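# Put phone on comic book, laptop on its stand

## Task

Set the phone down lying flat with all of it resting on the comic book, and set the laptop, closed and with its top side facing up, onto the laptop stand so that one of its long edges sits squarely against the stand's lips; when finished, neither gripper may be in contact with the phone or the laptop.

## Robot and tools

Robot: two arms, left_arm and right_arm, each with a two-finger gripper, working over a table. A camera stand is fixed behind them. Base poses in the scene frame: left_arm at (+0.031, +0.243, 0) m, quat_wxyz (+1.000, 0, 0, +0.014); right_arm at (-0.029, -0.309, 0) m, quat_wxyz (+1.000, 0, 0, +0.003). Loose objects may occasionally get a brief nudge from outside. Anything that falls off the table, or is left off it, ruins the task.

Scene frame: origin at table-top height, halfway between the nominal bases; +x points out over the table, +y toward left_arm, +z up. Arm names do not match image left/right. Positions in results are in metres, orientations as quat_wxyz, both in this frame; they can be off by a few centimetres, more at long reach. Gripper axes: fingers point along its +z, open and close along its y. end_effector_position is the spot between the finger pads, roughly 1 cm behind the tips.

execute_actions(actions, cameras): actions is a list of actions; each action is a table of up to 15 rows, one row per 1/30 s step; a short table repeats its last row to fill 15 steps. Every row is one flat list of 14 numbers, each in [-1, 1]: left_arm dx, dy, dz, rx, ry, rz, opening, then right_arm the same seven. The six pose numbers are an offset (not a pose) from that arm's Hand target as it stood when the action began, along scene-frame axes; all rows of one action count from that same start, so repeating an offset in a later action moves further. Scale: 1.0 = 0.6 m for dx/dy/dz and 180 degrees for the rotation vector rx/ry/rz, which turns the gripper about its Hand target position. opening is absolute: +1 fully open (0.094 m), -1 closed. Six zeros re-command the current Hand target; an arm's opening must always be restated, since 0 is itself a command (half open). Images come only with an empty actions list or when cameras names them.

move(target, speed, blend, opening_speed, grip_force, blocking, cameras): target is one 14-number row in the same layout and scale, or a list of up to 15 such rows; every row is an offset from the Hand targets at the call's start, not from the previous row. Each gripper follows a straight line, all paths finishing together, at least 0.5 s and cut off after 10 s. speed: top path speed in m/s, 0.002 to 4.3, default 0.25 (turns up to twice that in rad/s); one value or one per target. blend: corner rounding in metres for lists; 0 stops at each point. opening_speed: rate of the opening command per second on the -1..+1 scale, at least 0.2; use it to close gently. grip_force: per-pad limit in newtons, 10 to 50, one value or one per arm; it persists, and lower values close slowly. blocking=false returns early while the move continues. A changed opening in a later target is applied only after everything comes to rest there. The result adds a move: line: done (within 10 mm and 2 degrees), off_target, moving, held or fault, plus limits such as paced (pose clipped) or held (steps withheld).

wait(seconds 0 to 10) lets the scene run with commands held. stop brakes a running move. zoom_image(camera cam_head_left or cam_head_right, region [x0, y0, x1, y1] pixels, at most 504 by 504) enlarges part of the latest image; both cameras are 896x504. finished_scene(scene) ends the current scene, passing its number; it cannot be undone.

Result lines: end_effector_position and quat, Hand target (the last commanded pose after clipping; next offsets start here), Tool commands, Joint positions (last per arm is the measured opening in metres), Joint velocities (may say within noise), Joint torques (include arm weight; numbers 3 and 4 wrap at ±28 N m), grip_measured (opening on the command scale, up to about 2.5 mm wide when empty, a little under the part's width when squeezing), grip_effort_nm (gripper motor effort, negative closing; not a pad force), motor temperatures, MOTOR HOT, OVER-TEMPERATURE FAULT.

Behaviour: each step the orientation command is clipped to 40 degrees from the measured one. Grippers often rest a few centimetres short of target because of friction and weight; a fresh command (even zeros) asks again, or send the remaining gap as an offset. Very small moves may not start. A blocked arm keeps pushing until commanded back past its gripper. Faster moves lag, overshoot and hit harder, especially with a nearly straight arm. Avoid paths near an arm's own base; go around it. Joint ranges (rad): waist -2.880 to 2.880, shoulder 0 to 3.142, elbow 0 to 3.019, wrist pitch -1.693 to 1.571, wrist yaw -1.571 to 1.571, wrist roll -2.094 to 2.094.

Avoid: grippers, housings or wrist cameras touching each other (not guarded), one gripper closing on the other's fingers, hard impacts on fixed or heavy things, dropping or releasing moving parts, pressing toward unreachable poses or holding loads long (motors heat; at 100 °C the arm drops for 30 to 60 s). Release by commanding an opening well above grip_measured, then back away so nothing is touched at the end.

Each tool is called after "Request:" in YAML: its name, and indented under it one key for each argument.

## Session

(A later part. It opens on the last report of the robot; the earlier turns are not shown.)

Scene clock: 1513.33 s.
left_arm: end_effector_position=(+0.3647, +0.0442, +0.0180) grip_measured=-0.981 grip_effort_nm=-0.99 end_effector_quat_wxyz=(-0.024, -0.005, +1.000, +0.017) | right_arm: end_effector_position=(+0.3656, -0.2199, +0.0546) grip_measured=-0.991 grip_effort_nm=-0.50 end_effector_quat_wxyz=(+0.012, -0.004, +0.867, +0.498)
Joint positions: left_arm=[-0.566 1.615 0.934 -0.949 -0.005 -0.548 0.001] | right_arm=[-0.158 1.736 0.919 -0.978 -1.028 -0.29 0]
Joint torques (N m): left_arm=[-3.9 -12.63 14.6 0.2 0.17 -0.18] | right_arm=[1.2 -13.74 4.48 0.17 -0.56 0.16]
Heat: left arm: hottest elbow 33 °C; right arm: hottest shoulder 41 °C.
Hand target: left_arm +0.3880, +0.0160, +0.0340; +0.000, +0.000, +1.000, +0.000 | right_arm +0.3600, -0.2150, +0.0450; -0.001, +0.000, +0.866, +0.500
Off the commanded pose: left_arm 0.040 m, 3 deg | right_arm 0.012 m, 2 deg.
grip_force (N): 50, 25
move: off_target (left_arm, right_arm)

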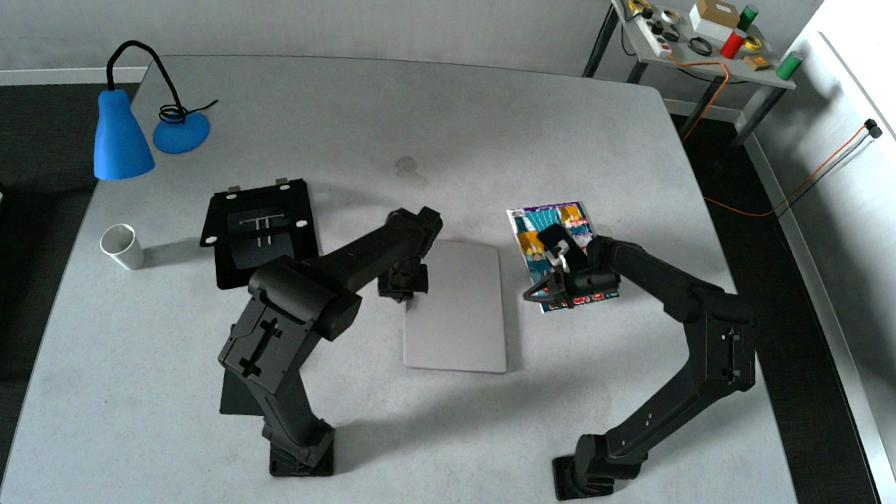

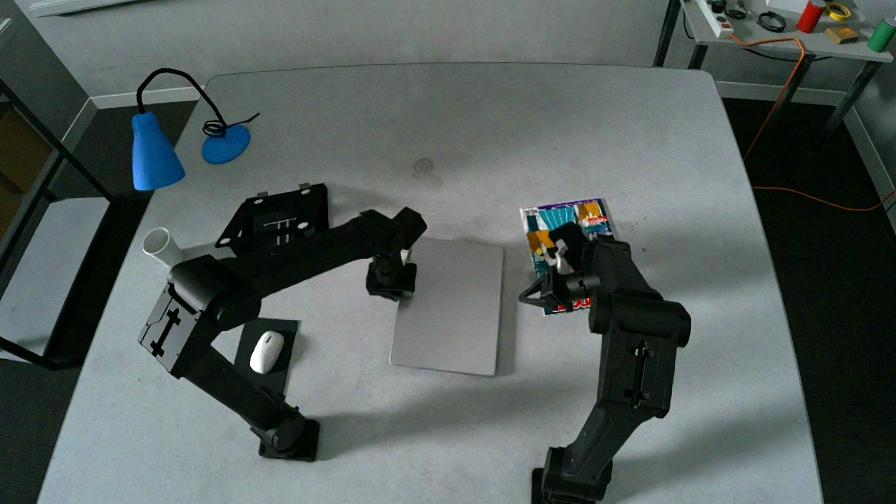

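Request:
move:
  target: [0, -0.045, 0.0, 0, 0, 0, -1, 0, 0, 0, 0, 0, 0, -1]
  speed: 0.1
  cameras: ["all"]

Scene clock: 1518.03 s.
left_arm: end_effector_position=(+0.3647, +0.0211, +0.0173) grip_measured=-0.981 grip_effort_nm=-0.99 end_effector_quat_wxyz=(-0.025, -0.005, +0.999, +0.022) | right_arm: end_effector_position=(+0.3656, -0.2199, +0.0546) grip_measured=-0.991 grip_effort_nm=-0.50 end_effector_quat_wxyz=(+0.012, -0.004, +0.867, +0.498)
Joint positions: left_arm=[-0.617 1.647 0.974 -0.963 -0.008 -0.599 0.001] | right_arm=[-0.158 1.736 0.919 -0.978 -1.028 -0.29 0]
Joint torques (N m): left_arm=[-3.66 -12.63 15.06 0.14 0.32 -0.14] | right_arm=[1.32 -13.74 4.49 0.16 -0.56 0.16]
Heat: left arm: hottest elbow 33 °C; right arm: hottest shoulder 41 °C.
Hand target: left_arm +0.3879, -0.0109, +0.0340; +0.000, +0.001, +1.000, +0.000 | right_arm +0.3600, -0.2150, +0.0450; -0.001, +0.000, +0.866, +0.500
Off the commanded pose: left_arm 0.043 m, 4 deg | right_arm 0.012 m, 2 deg.
grip_force (N): 50, 25
move: off_target (left_arm, right_arm)

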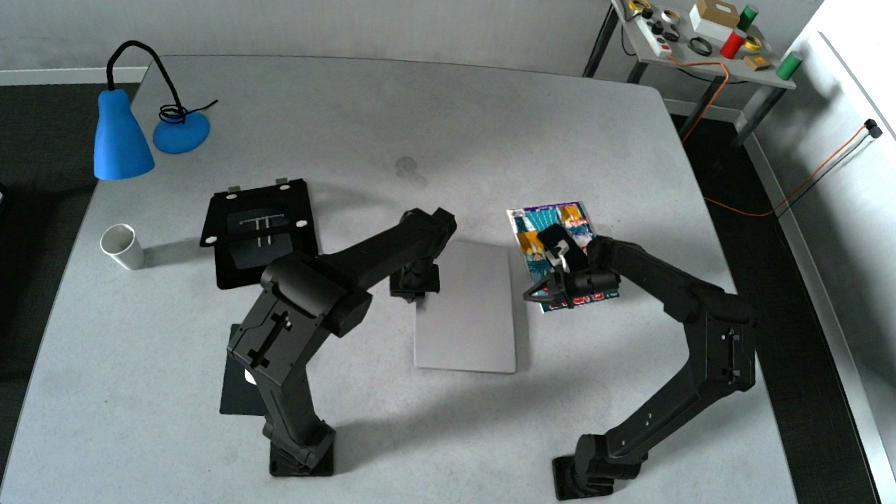

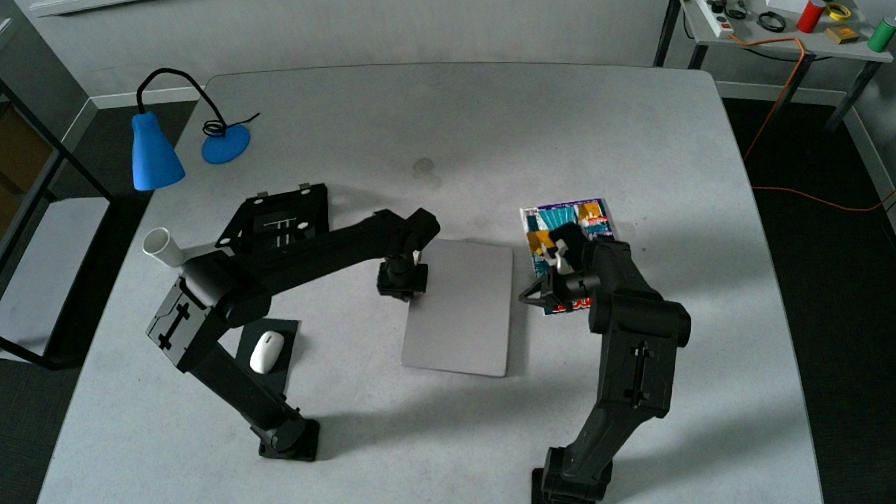

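Request:
move:
  target:
    - [-0.0217, 0.1267, 0.0267, 0, 0, 0, -1, -0.038, 0, -0.0333, 0, 0, 0, -1]
    - [-0.045, 0.1183, 0.0183, -0.333, 0, 0, -1, -0.038, 0, -0.0333, 0, 0, 0, -1]
  speed: [0.2, 0.3]
  blend: [0.02, 0]
  cameras: ["all"]

Scene clock: 1538.30 s.
left_arm: end_effector_position=(+0.3606, +0.0555, +0.0492) grip_measured=-0.981 grip_effort_nm=-0.99 end_effector_quat_wxyz=(-0.004, +0.003, +0.867, -0.498) | right_arm: end_effector_position=(+0.3429, -0.2164, +0.0357) grip_measured=-0.991 grip_effort_nm=-0.50 end_effector_quat_wxyz=(+0.009, -0.003, +0.867, +0.499)
Joint positions: left_arm=[-0.138 1.559 0.655 -0.501 1.035 -0.197 0.001] | right_arm=[-0.158 1.737 0.844 -0.91 -1.028 -0.291 0]
Joint torques (N m): left_arm=[-0.21 -10.4 6.13 1.13 0.64 0.1] | right_arm=[0.67 -12.69 4.04 0.14 -0.5 0.03]
Heat: left arm: hottest elbow 34 °C; right arm: hottest shoulder 40 °C.
Hand target: left_arm +0.3610, +0.0601, +0.0450; +0.000, +0.000, +0.866, -0.500 | right_arm +0.3372, -0.2150, +0.0250; +0.000, +0.000, +0.866, +0.500
Off the commanded pose: left_arm 0.006 m, 1 deg | right_arm 0.012 m, 1 deg.
grip_force (N): 50, 25
move: off_target (right_arm)

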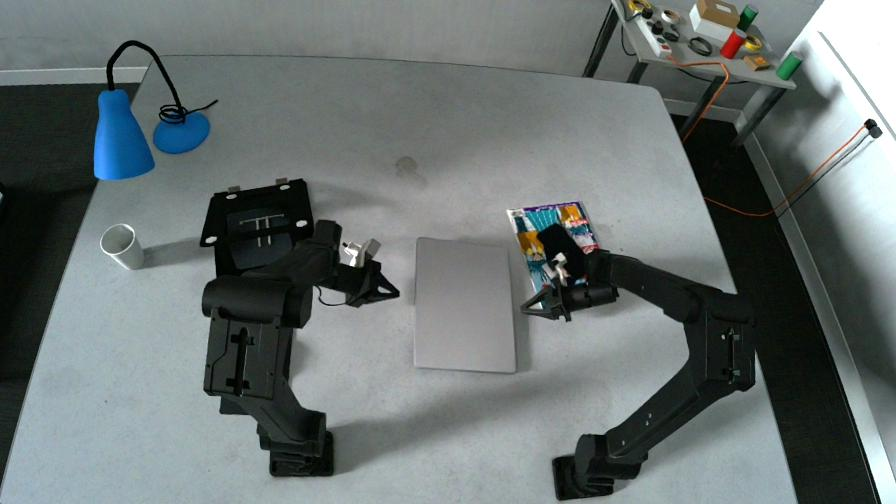

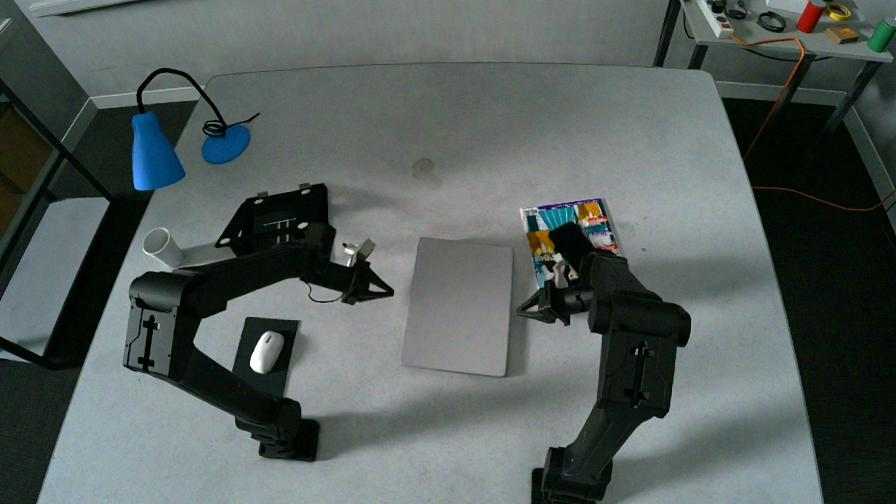

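Request:
move:
  target: [-0.028, 0, -0.04, 0, 0, 0, -1, 0, 0, -0.02, 0, 0, 0, -1]
  speed: 0.08

Scene clock: 1549.33 s.
left_arm: end_effector_position=(+0.3454, +0.0572, +0.0251) grip_measured=-0.981 grip_effort_nm=-0.99 end_effector_quat_wxyz=(+0.000, +0.005, +0.867, -0.498) | right_arm: end_effector_position=(+0.3453, -0.2167, +0.0245) grip_measured=-0.991 grip_effort_nm=-0.50 end_effector_quat_wxyz=(+0.011, -0.004, +0.867, +0.498)
Joint positions: left_arm=[-0.138 1.596 0.593 -0.394 1.035 -0.196 0.001] | right_arm=[-0.158 1.767 0.844 -0.876 -1.028 -0.292 0]
Joint torques (N m): left_arm=[-0.32 -10.58 5.39 1.11 0.67 0.1] | right_arm=[0.62 -12.98 3.55 0.17 -0.5 0.02]
Heat: left arm: hottest elbow 33 °C; right arm: hottest shoulder 40 °C.
Hand target: left_arm +0.3441, +0.0601, +0.0209; +0.000, +0.000, +0.866, -0.500 | right_arm +0.3371, -0.2150, +0.0130; -0.001, +0.000, +0.866, +0.500
Off the commanded pose: left_arm 0.005 m, 1 deg | right_arm 0.014 m, 1 deg.
grip_force (N): 50, 25
move: off_target (right_arm)

Request:
move:
  target: [0, 0, -0.015, 0, 0, 0, -1, -0.005, 0, -0.013, 0, 0, 0, -1]
  speed: 0.08

Scene clock: 1551.40 s.
left_arm: end_effector_position=(+0.3477, +0.0569, +0.0174) grip_measured=-0.981 grip_effort_nm=-0.98 end_effector_quat_wxyz=(+0.002, +0.007, +0.867, -0.499) | right_arm: end_effector_position=(+0.3404, -0.2160, +0.0157) grip_measured=-0.991 grip_effort_nm=-0.50 end_effector_quat_wxyz=(+0.008, -0.003, +0.867, +0.499)
Joint positions: left_arm=[-0.138 1.623 0.593 -0.361 1.035 -0.196 0.001] | right_arm=[-0.158 1.782 0.829 -0.852 -1.028 -0.293 0]
Joint torques (N m): left_arm=[-1.32 -10.58 4.48 1.33 0.65 0.03] | right_arm=[0.5 -12.81 3.55 0.18 -0.49 0.03]
Heat: left arm: hottest elbow 33 °C; right arm: hottest shoulder 40 °C.
Hand target: left_arm +0.3441, +0.0601, +0.0119; +0.000, +0.000, +0.866, -0.500 | right_arm +0.3342, -0.2150, +0.0052; +0.000, +0.000, +0.866, +0.500
Off the commanded pose: left_arm 0.007 m, 1 deg | right_arm 0.012 m, 1 deg.
grip_force (N): 50, 25
move: off_target (right_arm)

Request:
move:
  target: [0, 0, -0.009, 0, 0, 0, -1, 0, 0, -0.007, 0, 0, 0, -1]
  speed: 0.06
  cameras: ["cam_head_left"]

Request:
zoom_image:
  camera: "cam_head_left"
  region: [300, 220, 600, 380]

Scene clock: 1555.77 s.
left_arm: end_effector_position=(+0.3457, +0.0572, +0.0109) grip_measured=-0.981 grip_effort_nm=-0.98 end_effector_quat_wxyz=(+0.000, +0.006, +0.867, -0.499) | right_arm: end_effector_position=(+0.3414, -0.2161, +0.0149) grip_measured=-0.991 grip_effort_nm=-0.50 end_effector_quat_wxyz=(+0.011, -0.005, +0.867, +0.498)
Joint positions: left_arm=[-0.138 1.641 0.587 -0.341 1.035 -0.196 0.001] | right_arm=[-0.158 1.784 0.829 -0.845 -1.028 -0.294 0]
Joint torques (N m): left_arm=[-1.2 -10.64 4.81 1.14 0.62 0.07] | right_arm=[0.56 -12.04 3.55 0.25 -0.49 0.03]
Heat: left arm: hottest elbow 33 °C; right arm: hottest shoulder 40 °C.
Hand target: left_arm +0.3442, +0.0601, +0.0066; +0.000, +0.001, +0.866, -0.500 | right_arm +0.3343, -0.2150, +0.0010; +0.000, +0.000, +0.866, +0.500
Off the commanded pose: left_arm 0.005 m, 1 deg | right_arm 0.016 m, 1 deg.
grip_force (N): 50, 25
move: off_target (right_arm)
Images, in order (width x height): cam_head_left 896x504.

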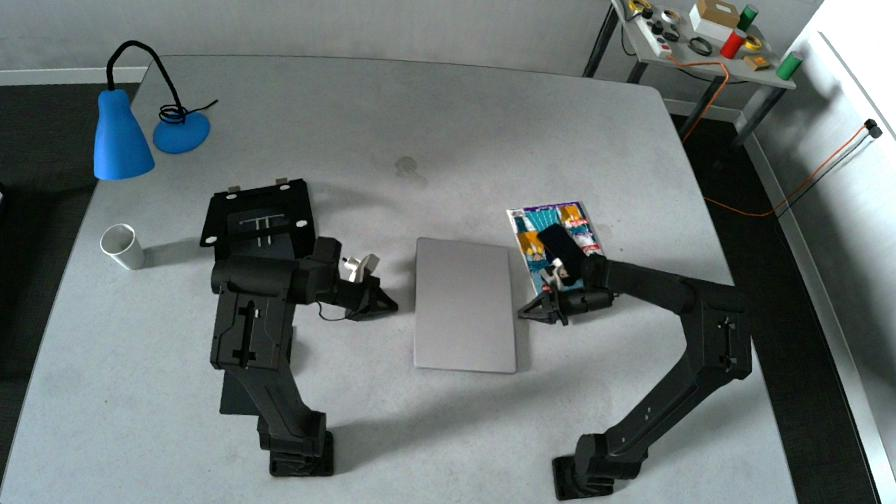

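Scaled by 1.680.

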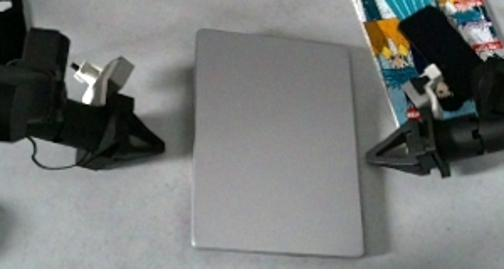

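Request:
move:
  target: [0, -0.075, 0, 0, 0, 0, -1, 0, 0.042, 0.006, 0, 0, 0, -1]
  speed: 0.08
  cameras: ["cam_head_left"]

Request:
zoom_image:
  camera: "cam_head_left"
  region: [380, 220, 560, 380]

Scene clock: 1562.20 s.
left_arm: end_effector_position=(+0.3499, +0.0184, +0.0119) grip_measured=-0.981 grip_effort_nm=-0.98 end_effector_quat_wxyz=(+0.006, +0.000, +0.866, -0.501) | right_arm: end_effector_position=(+0.3473, -0.2002, +0.0142) grip_measured=-0.991 grip_effort_nm=-0.50 end_effector_quat_wxyz=(+0.021, -0.005, +0.866, +0.500)
Joint positions: left_arm=[-0.255 1.642 0.565 -0.103 1.002 -0.443 0.001] | right_arm=[-0.115 1.772 0.809 -0.734 -1.043 -0.193 0]
Joint torques (N m): left_arm=[-2.55 -11.16 4.77 1.4 0.35 -0.03] | right_arm=[2.2 -13.74 2.93 0.36 -0.44 0.28]
Heat: left arm: hottest elbow 32 °C; right arm: hottest shoulder 39 °C.
Hand target: left_arm +0.3442, +0.0151, +0.0065; +0.000, +0.000, +0.866, -0.500 | right_arm +0.3343, -0.1899, +0.0047; +0.000, +0.000, +0.866, +0.500
Off the commanded pose: left_arm 0.008 m, 1 deg | right_arm 0.019 m, 3 deg.
grip_force (N): 50, 25
move: off_target (right_arm)
Images, in order (width x height): cam_head_left 896x504.

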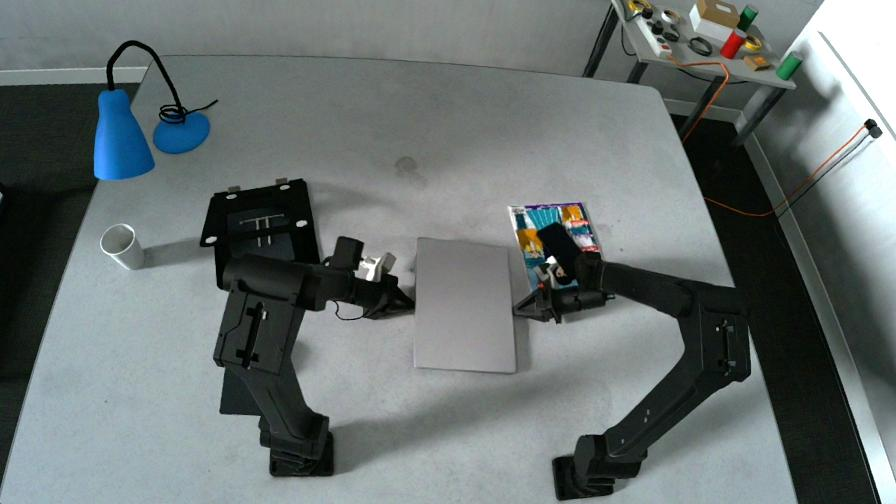

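Scaled by 2.800.

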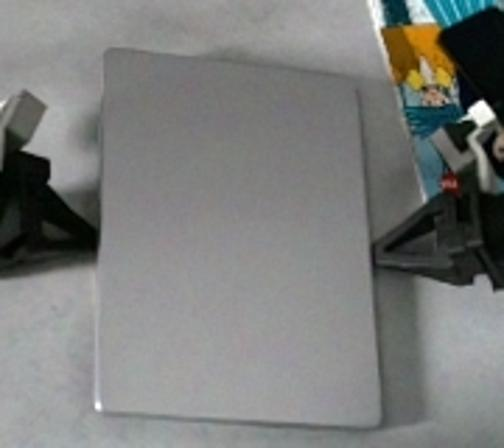

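Request:
move:
  target:
    - [-0.033, 0.02, 0, 0, 0, 0, -1, -0.025, -0.02, 0, 0, 0, 0, -1]
    - [-0.033, -0.055, 0, 0, 0, 0, -1, -0.025, 0.05, 0, 0, 0, 0, -1]
  speed: 0.08
  blend: [0.004, 0]
  cameras: ["cam_head_left"]

Request:
zoom_image:
  camera: "cam_head_left"
  region: [380, 220, 560, 380]

Scene clock: 1571.27 s.
left_arm: end_effector_position=(+0.3396, +0.0031, +0.0097) grip_measured=-0.981 grip_effort_nm=-0.99 end_effector_quat_wxyz=(+0.019, -0.023, +0.870, -0.492) | right_arm: end_effector_position=(+0.3398, -0.1883, +0.0128) grip_measured=-0.991 grip_effort_nm=-0.50 end_effector_quat_wxyz=(+0.035, +0.010, +0.869, +0.493)
Joint positions: left_arm=[-0.321 1.615 0.503 0.068 0.934 -0.615 0.001] | right_arm=[-0.082 1.723 0.736 -0.576 -1.034 -0.049 0]
Joint torques (N m): left_arm=[-6.48 -8.94 5.24 2.21 0.96 -0.07] | right_arm=[5.25 -12.86 2.74 0.38 -0.91 0.36]
Heat: left arm: hottest elbow 32 °C; right arm: hottest shoulder 39 °C.
Hand target: left_arm +0.3243, -0.0180, +0.0066; +0.000, +0.001, +0.866, -0.500 | right_arm +0.3192, -0.1598, +0.0046; +0.000, +0.000, +0.866, +0.500
Off the commanded pose: left_arm 0.026 m, 3 deg | right_arm 0.036 m, 4 deg.
grip_force (N): 50, 25
move: off_target (left_arm, right_arm)
Images, in order (width x height): cam_head_left 896x504.

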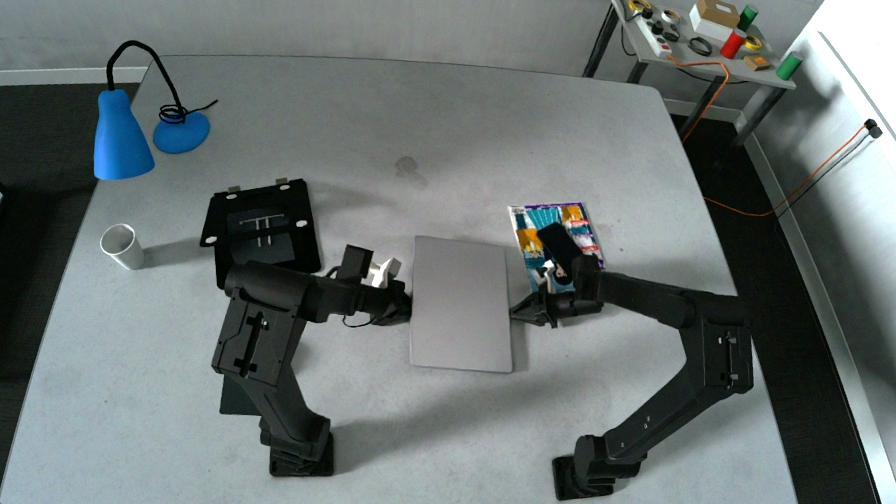

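Scaled by 2.800.

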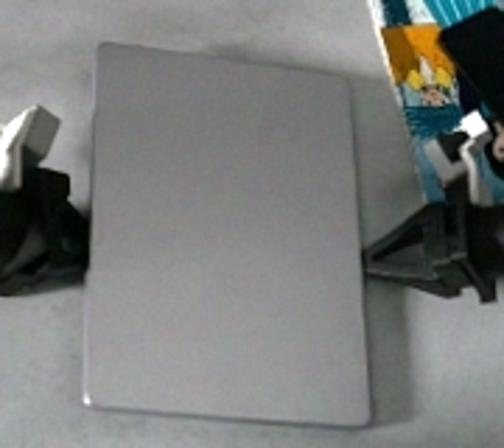

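Request:
zoom_image:
  camera: "cam_head_left"
  region: [370, 260, 450, 350]

Request:
wait:
  seconds: 0.1
  cameras: ["all"]

Request:
zoom_image:
  camera: "cam_head_right"
  region: [360, 220, 540, 380]

Scaled by 5.600.

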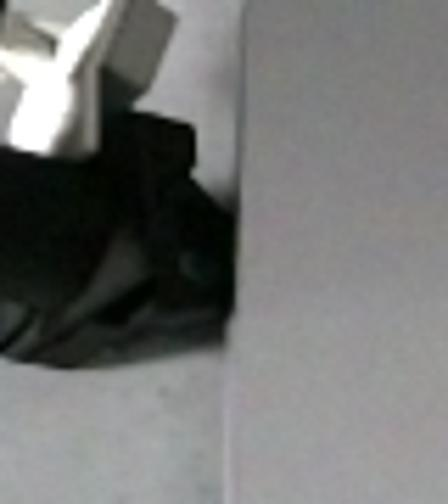

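Scene clock: 1576.57 s.
left_arm: end_effector_position=(+0.3396, +0.0031, +0.0097) grip_measured=-0.981 grip_effort_nm=-0.99 end_effector_quat_wxyz=(+0.019, -0.023, +0.870, -0.492) | right_arm: end_effector_position=(+0.3398, -0.1883, +0.0128) grip_measured=-0.991 grip_effort_nm=-0.50 end_effector_quat_wxyz=(+0.035, +0.010, +0.869, +0.493)
Joint positions: left_arm=[-0.321 1.615 0.503 0.068 0.934 -0.615 0.001] | right_arm=[-0.082 1.723 0.736 -0.576 -1.034 -0.049 0]
Joint torques (N m): left_arm=[-6.59 -9.29 5.11 2.22 0.96 -0.09] | right_arm=[5.3 -12.98 2.74 0.43 -0.92 0.32]
Heat: left arm: hottest elbow 31 °C; right arm: hottest shoulder 39 °C.
Hand target: left_arm +0.3243, -0.0180, +0.0066; +0.000, +0.000, +0.866, -0.500 | right_arm +0.3192, -0.1598, +0.0046; +0.000, +0.000, +0.866, +0.500
Tool commands: left_gripper/opening=-1.0 right_gripper/opening=-1.0
Off the commanded pose: left_arm 0.026 m, 3 deg | right_arm 0.036 m, 4 deg.
grip_force (N): 50, 25
wait: 0.10 s; at rest from the start

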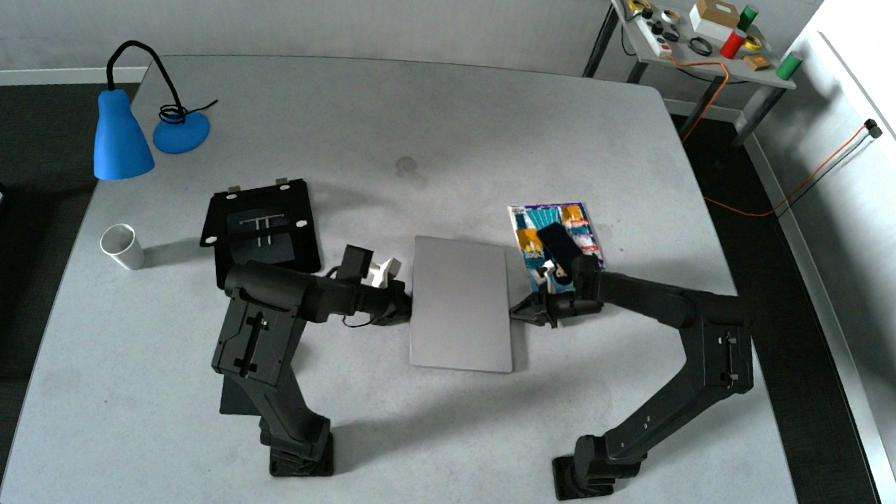

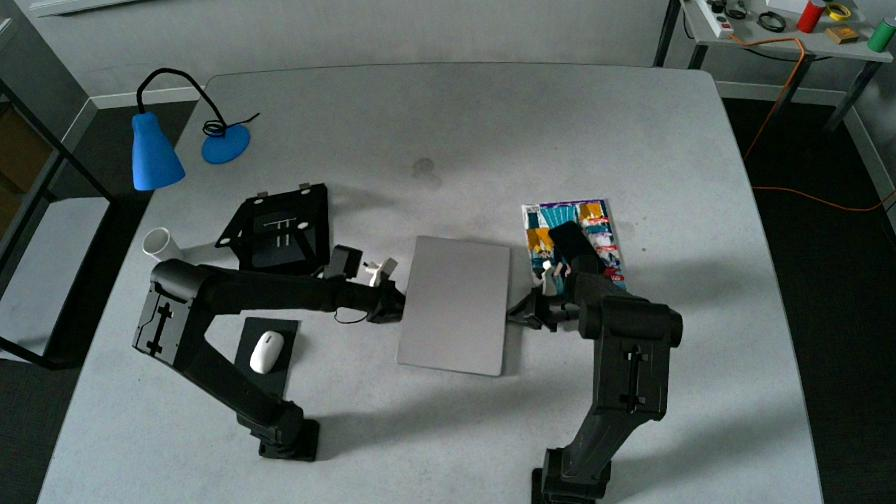

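Scaled by 2.800.

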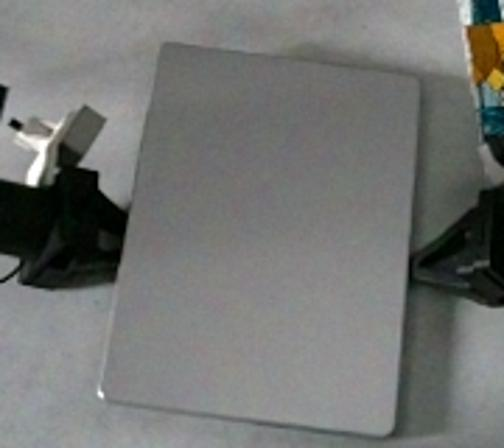

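Request:
execute_actions:
  actions: []

Scene clock: 1592.13 s.
left_arm: end_effector_position=(+0.3396, +0.0031, +0.0097) grip_measured=-0.981 grip_effort_nm=-0.99 end_effector_quat_wxyz=(+0.019, -0.023, +0.870, -0.492) | right_arm: end_effector_position=(+0.3398, -0.1883, +0.0128) grip_measured=-0.991 grip_effort_nm=-0.50 end_effector_quat_wxyz=(+0.035, +0.010, +0.869, +0.493)
Joint positions: left_arm=[-0.321 1.615 0.503 0.068 0.934 -0.615 0.001] | right_arm=[-0.082 1.723 0.736 -0.576 -1.034 -0.049 0]
Joint velocities: within noise
Joint torques (N m): left_arm=[-6.65 -9.76 5.35 2.28 0.95 -0.09] | right_arm=[5.3 -12.92 2.76 0.46 -0.91 0.32]
Motor temperatures (°C): left_arm=[23 26 31 24 29 23 28] | right_arm=[26 39 36 25 26 23 25]
Heat: left arm: hottest elbow 31 °C; right arm: hottest shoulder 39 °C.
Hand target: left_arm +0.3243, -0.0180, +0.0066; +0.000, +0.000, +0.866, -0.500 | right_arm +0.3192, -0.1598, +0.0046; +0.000, +0.000, +0.866, +0.500
Tool commands: left_gripper/opening=-1.0 right_gripper/opening=-1.0
Off the commanded pose: left_arm 0.026 m, 3 deg | right_arm 0.036 m, 4 deg.
grip_force (N): 50, 25

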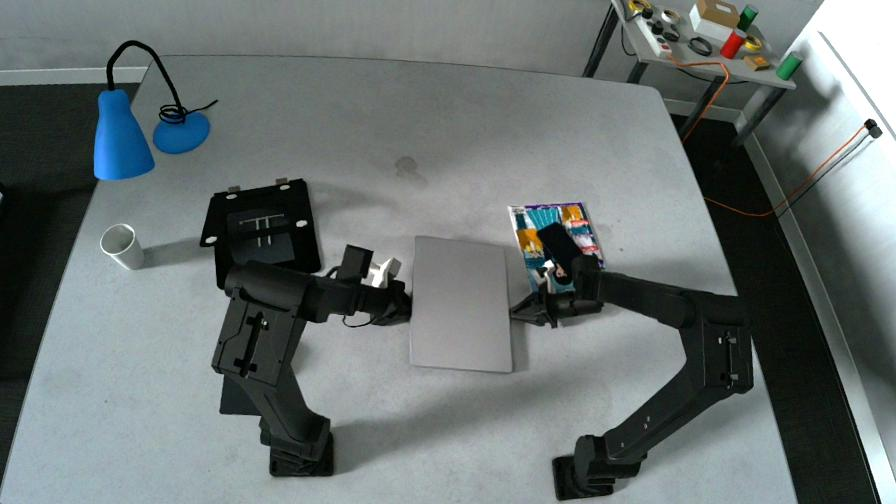

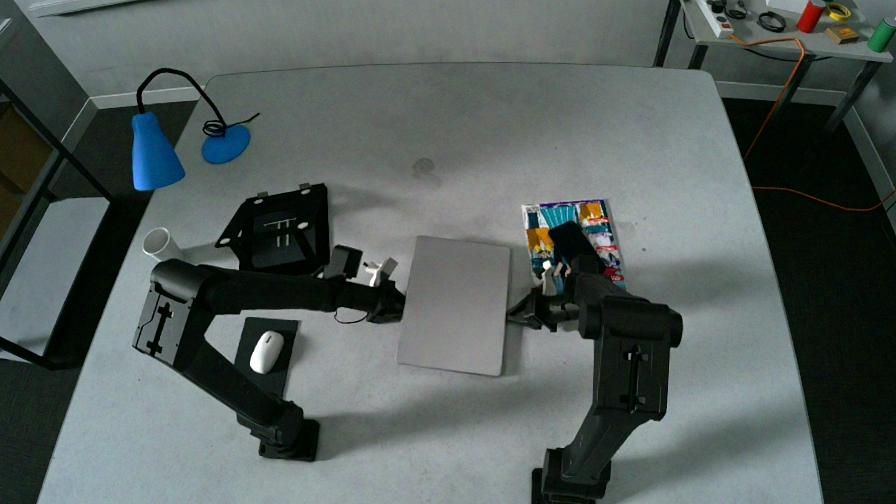

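Request:
zoom_image:
  camera: "cam_head_left"
  region: [330, 220, 530, 380]

Request:
zoom_image:
  camera: "cam_head_right"
  region: [370, 220, 610, 390]

Scaled by 2.520.

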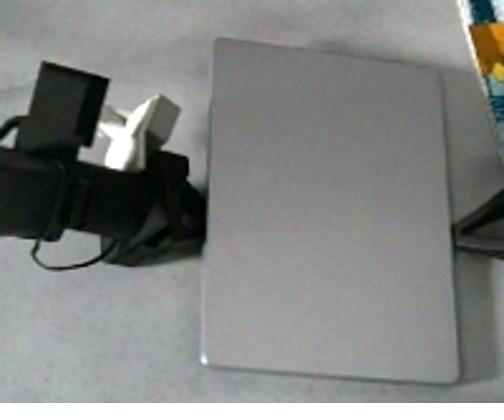

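Scaled by 2.100.

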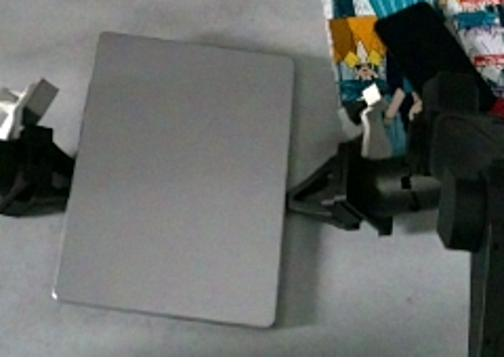

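Request:
move:
  target: [0, 0, 0.05, 0, 0, 0, -1, 0, 0, 0, 0, 0, 0, -1]
  speed: 0.06
  cameras: ["all"]

Request:
zoom_image:
  camera: "cam_head_left"
  region: [330, 220, 530, 380]

Scene clock: 1598.30 s.
left_arm: end_effector_position=(+0.3298, +0.0037, +0.0136) grip_measured=-0.981 grip_effort_nm=-0.98 end_effector_quat_wxyz=(-0.001, -0.031, +0.876, -0.482) | right_arm: end_effector_position=(+0.3399, -0.1876, +0.0128) grip_measured=-0.991 grip_effort_nm=-0.50 end_effector_quat_wxyz=(+0.033, +0.012, +0.870, +0.492)
Joint positions: left_arm=[-0.331 1.579 0.503 -0.016 0.923 -0.615 0.001] | right_arm=[-0.08 1.722 0.736 -0.573 -1.032 -0.04 0]
Joint torques (N m): left_arm=[-5.95 -15.21 6.75 1.18 1.44 -0.12] | right_arm=[5.13 -12.92 2.73 0.44 -0.98 0.26]
Heat: left arm: hottest elbow 31 °C; right arm: hottest shoulder 39 °C.
Hand target: left_arm +0.3243, -0.0179, +0.0365; +0.000, +0.000, +0.866, -0.500 | right_arm +0.3192, -0.1598, +0.0046; +0.000, +0.000, +0.866, +0.500
Off the commanded pose: left_arm 0.032 m, 4 deg | right_arm 0.036 m, 4 deg.
grip_force (N): 50, 25
move: off_target (left_arm, right_arm)

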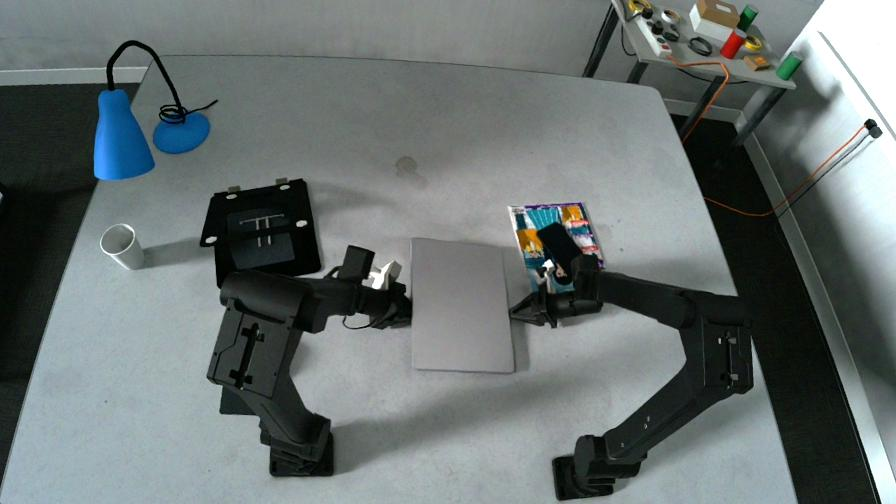

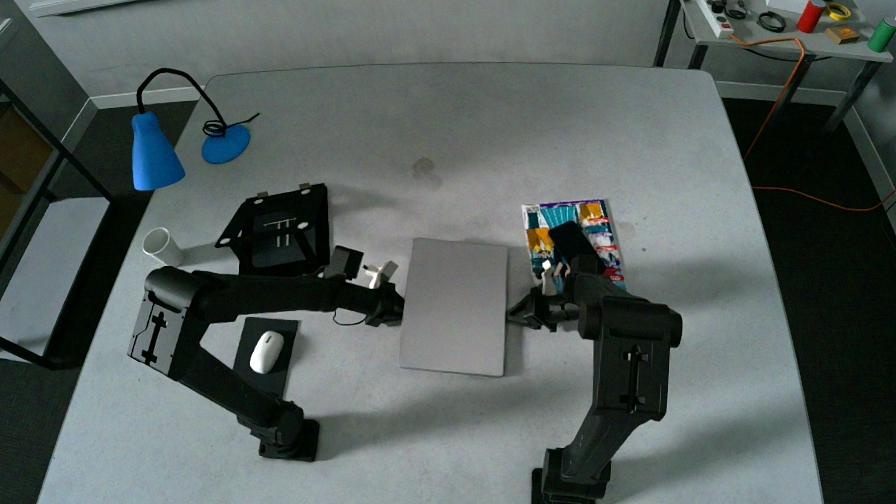

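Scaled by 2.520.

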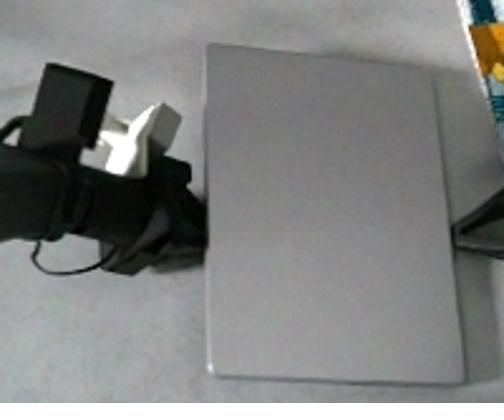

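Request:
move:
  target: [0, 0, 0.04, 0, 0, 0, -1, 0, 0, 0, 0, 0, 0, -1]
  speed: 0.05
  cameras: ["all"]

Request:
zoom_image:
  camera: "cam_head_left"
  region: [330, 220, 530, 380]

Scene clock: 1604.13 s.
left_arm: end_effector_position=(+0.3206, +0.0016, +0.0341) grip_measured=-0.981 grip_effort_nm=-0.98 end_effector_quat_wxyz=(-0.009, -0.028, +0.877, -0.480) | right_arm: end_effector_position=(+0.3400, -0.1858, +0.0122) grip_measured=-0.991 grip_effort_nm=-0.50 end_effector_quat_wxyz=(+0.034, +0.008, +0.871, +0.490)
Joint positions: left_arm=[-0.344 1.493 0.503 -0.113 0.923 -0.616 0.001] | right_arm=[-0.074 1.722 0.736 -0.568 -1.027 -0.04 0]
Joint torques (N m): left_arm=[-4.42 -13.45 9.07 0.99 1.38 -0.12] | right_arm=[4.78 -12.81 2.73 0.31 -1.15 0.28]
Heat: left arm: hottest elbow 31 °C; right arm: hottest shoulder 39 °C.
Hand target: left_arm +0.3243, -0.0179, +0.0606; +0.000, +0.000, +0.866, -0.500 | right_arm +0.3193, -0.1599, +0.0046; +0.000, +0.000, +0.866, +0.500
Off the commanded pose: left_arm 0.033 m, 4 deg | right_arm 0.034 m, 4 deg.
grip_force (N): 50, 25
move: off_target (left_arm, right_arm)

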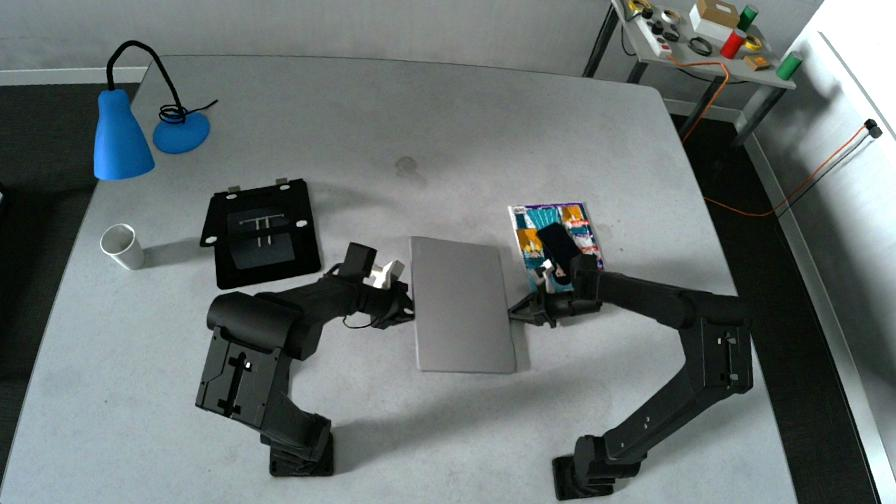

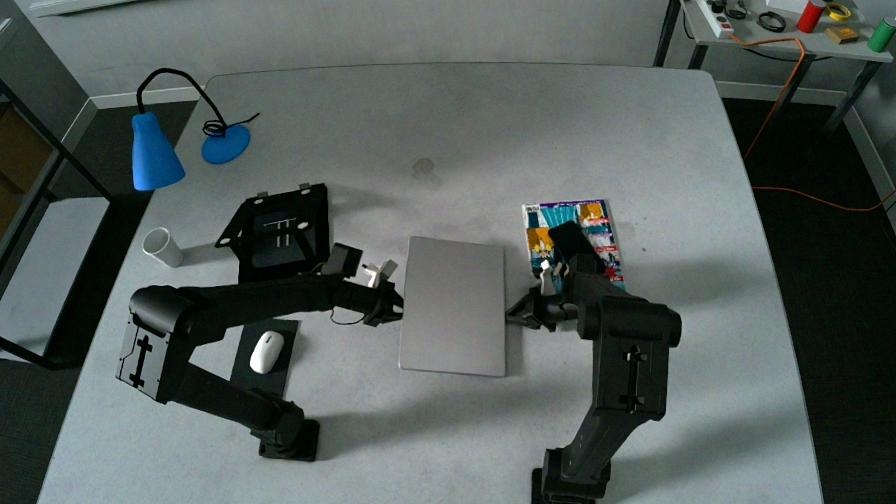

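Scaled by 2.520.

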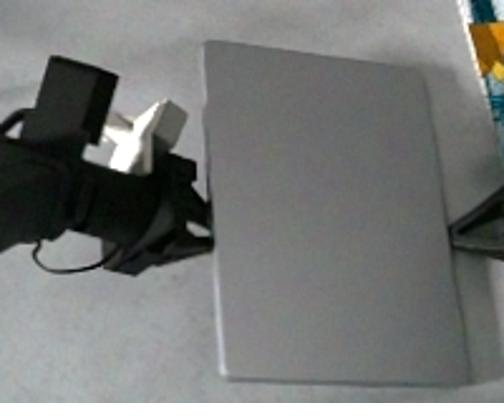

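Request:
zoom_image:
  camera: "cam_head_right"
  region: [350, 220, 530, 390]

Request:
zoom_image:
  camera: "cam_head_left"
  region: [390, 270, 450, 340]

Scaled by 2.800.

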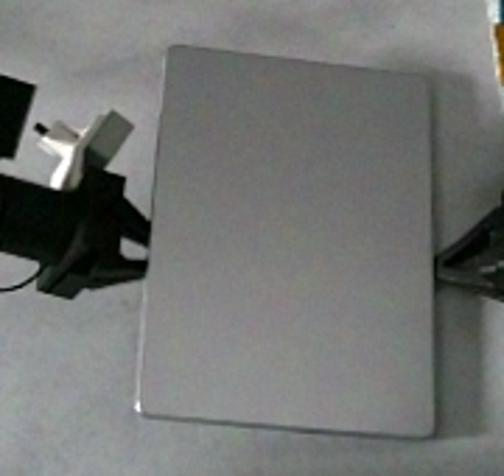

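Scaled by 7.200.

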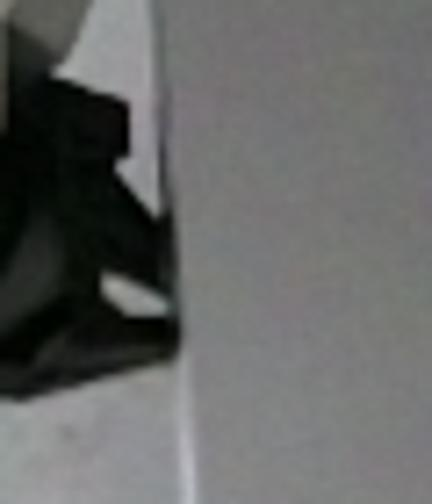

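Request:
move:
  target:
    - [0, 0, -0.0877, 0, 0, 0, -1, 0, 0, 0, 0, 0, 0, -1]
    - [0.02, 0.03, -0.0877, 0, 0, 0, -1, 0, -0.042, 0, 0, 0, 0, -1]
    - [0.02, 0.13, -0.08, 0, 0, 0, -1, 0, -0.042, 0, 0, 0, 0, -1]
  speed: 0.06
  cameras: ["all"]

Request:
zoom_image:
  camera: "cam_head_left"
  region: [330, 220, 530, 380]

Scene clock: 1666.37 s.
left_arm: end_effector_position=(+0.3206, +0.0554, +0.0095) grip_measured=-0.982 grip_effort_nm=-0.96 end_effector_quat_wxyz=(-0.014, -0.001, +0.865, -0.501) | right_arm: end_effector_position=(+0.3251, -0.1872, +0.0131) grip_measured=-0.991 grip_effort_nm=-0.50 end_effector_quat_wxyz=(+0.019, -0.008, +0.868, +0.496)
Joint positions: left_arm=[-0.151 1.61 0.529 -0.325 1.042 -0.218 0.001] | right_arm=[-0.083 1.725 0.736 -0.665 -1.037 -0.144 0]
Joint torques (N m): left_arm=[-0.26 -10.46 8.05 0.06 0.32 0.17] | right_arm=[0.85 -11.34 4.49 -0.53 -0.72 0.05]
Heat: left arm: hottest wrist yaw 32 °C; right arm: hottest shoulder 39 °C.
Hand target: left_arm +0.3363, +0.0600, +0.0125; +0.000, +0.000, +0.866, -0.500 | right_arm +0.3192, -0.1850, +0.0046; -0.001, +0.000, +0.866, +0.500
Off the commanded pose: left_arm 0.017 m, 2 deg | right_arm 0.010 m, 2 deg.
grip_force (N): 50, 25
move: off_target (left_arm)

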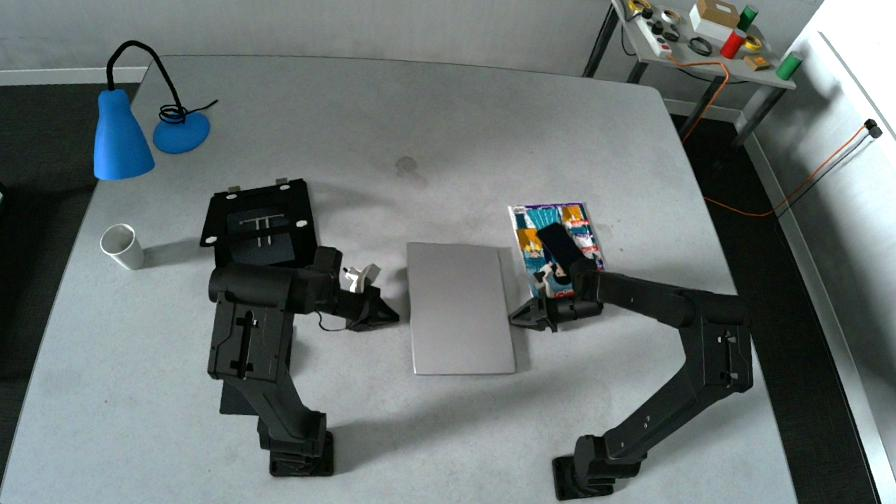

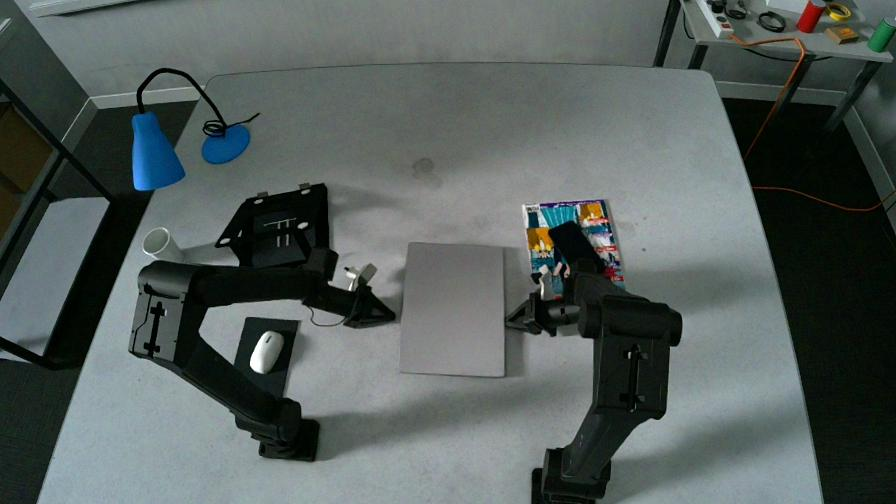

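Scaled by 2.520.

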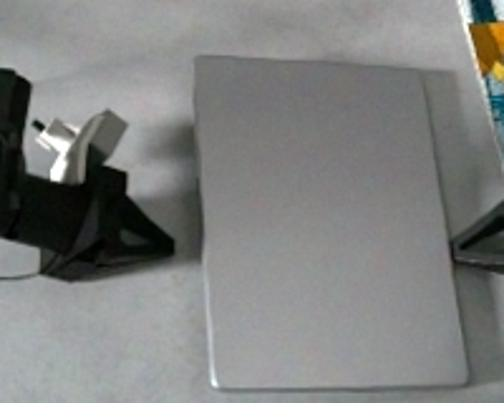

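Request:
move:
  target:
    - [0.048, 0, 0.05, 0, 0, 0.0167, -0.255, 0, -0.02, 0, 0, 0, 0, -1]
    - [0.048, 0, 0.05, 0, 0, 0.0167, -0.255, 0.055, -0.02, 0, 0, 0, 0, -1]
    - [0.048, 0, 0.02, 0, 0, 0.0167, -0.255, 0.055, 0.025, 0, 0, 0, 0, -1]
  speed: 0.08
  cameras: ["all"]

Request:
zoom_image:
  camera: "cam_head_left"
  region: [330, 220, 530, 380]

Scene clock: 1691.20 s.
left_arm: end_effector_position=(+0.3447, +0.0575, +0.0222) grip_measured=-0.257 grip_effort_nm=0.13 end_effector_quat_wxyz=(-0.004, -0.022, +0.866, -0.500) | right_arm: end_effector_position=(+0.3476, -0.1815, +0.0120) grip_measured=-0.991 grip_effort_nm=-0.50 end_effector_quat_wxyz=(+0.003, +0.013, +0.864, +0.503)
Joint positions: left_arm=[-0.138 1.594 0.571 -0.332 1.033 -0.283 0.035] | right_arm=[-0.067 1.773 0.799 -0.666 -1.053 -0.072 0]
Joint torques (N m): left_arm=[-0.32 -9.29 8.94 1.39 0.28 0.02] | right_arm=[2.84 -12.63 5.64 0.88 -0.31 0.13]
Heat: left arm: hottest elbow 32 °C; right arm: hottest shoulder 38 °C.
Hand target: left_arm +0.3652, +0.0601, +0.0245; +0.013, -0.022, +0.866, -0.499 | right_arm +0.3522, -0.1701, +0.0046; +0.000, +0.000, +0.866, +0.500
Off the commanded pose: left_arm 0.021 m, 2 deg | right_arm 0.014 m, 2 deg.
grip_force (N): 50, 25
move: off_target (left_arm, right_arm)

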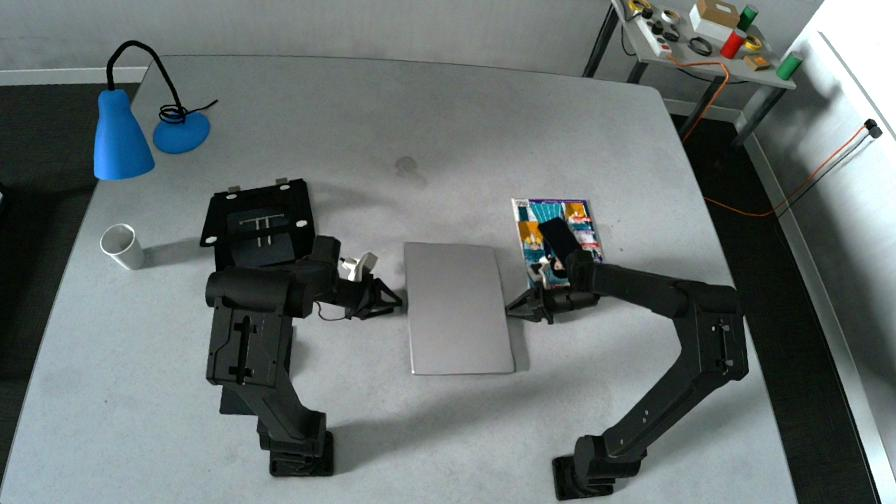

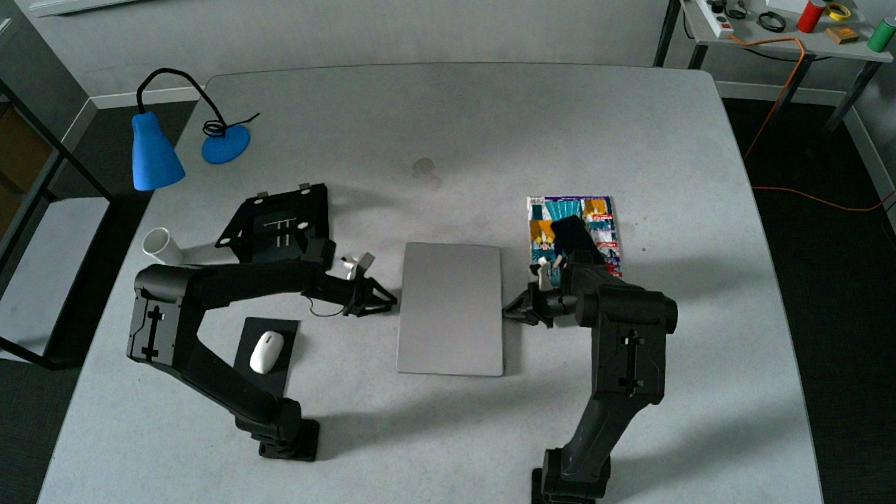

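Scaled by 2.520.

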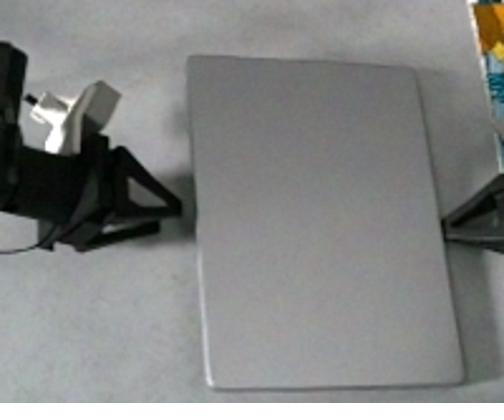

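Request:
zoom_image:
  camera: "cam_head_right"
  region: [490, 180, 690, 330]

Request:
zoom_image:
  camera: "cam_head_left"
  region: [490, 180, 650, 320]

Scaled by 2.520.

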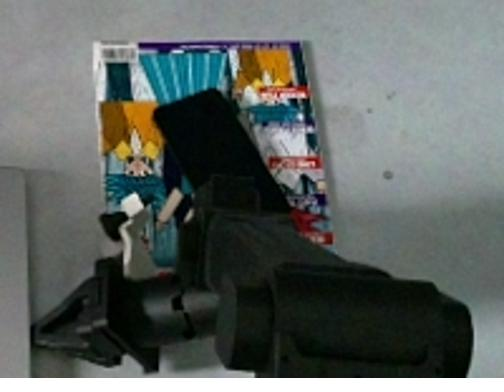

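Scaled by 3.150.

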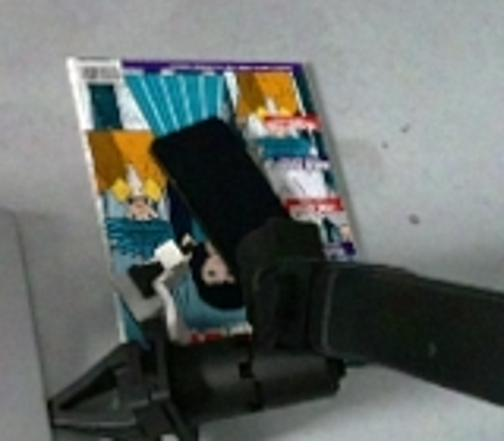

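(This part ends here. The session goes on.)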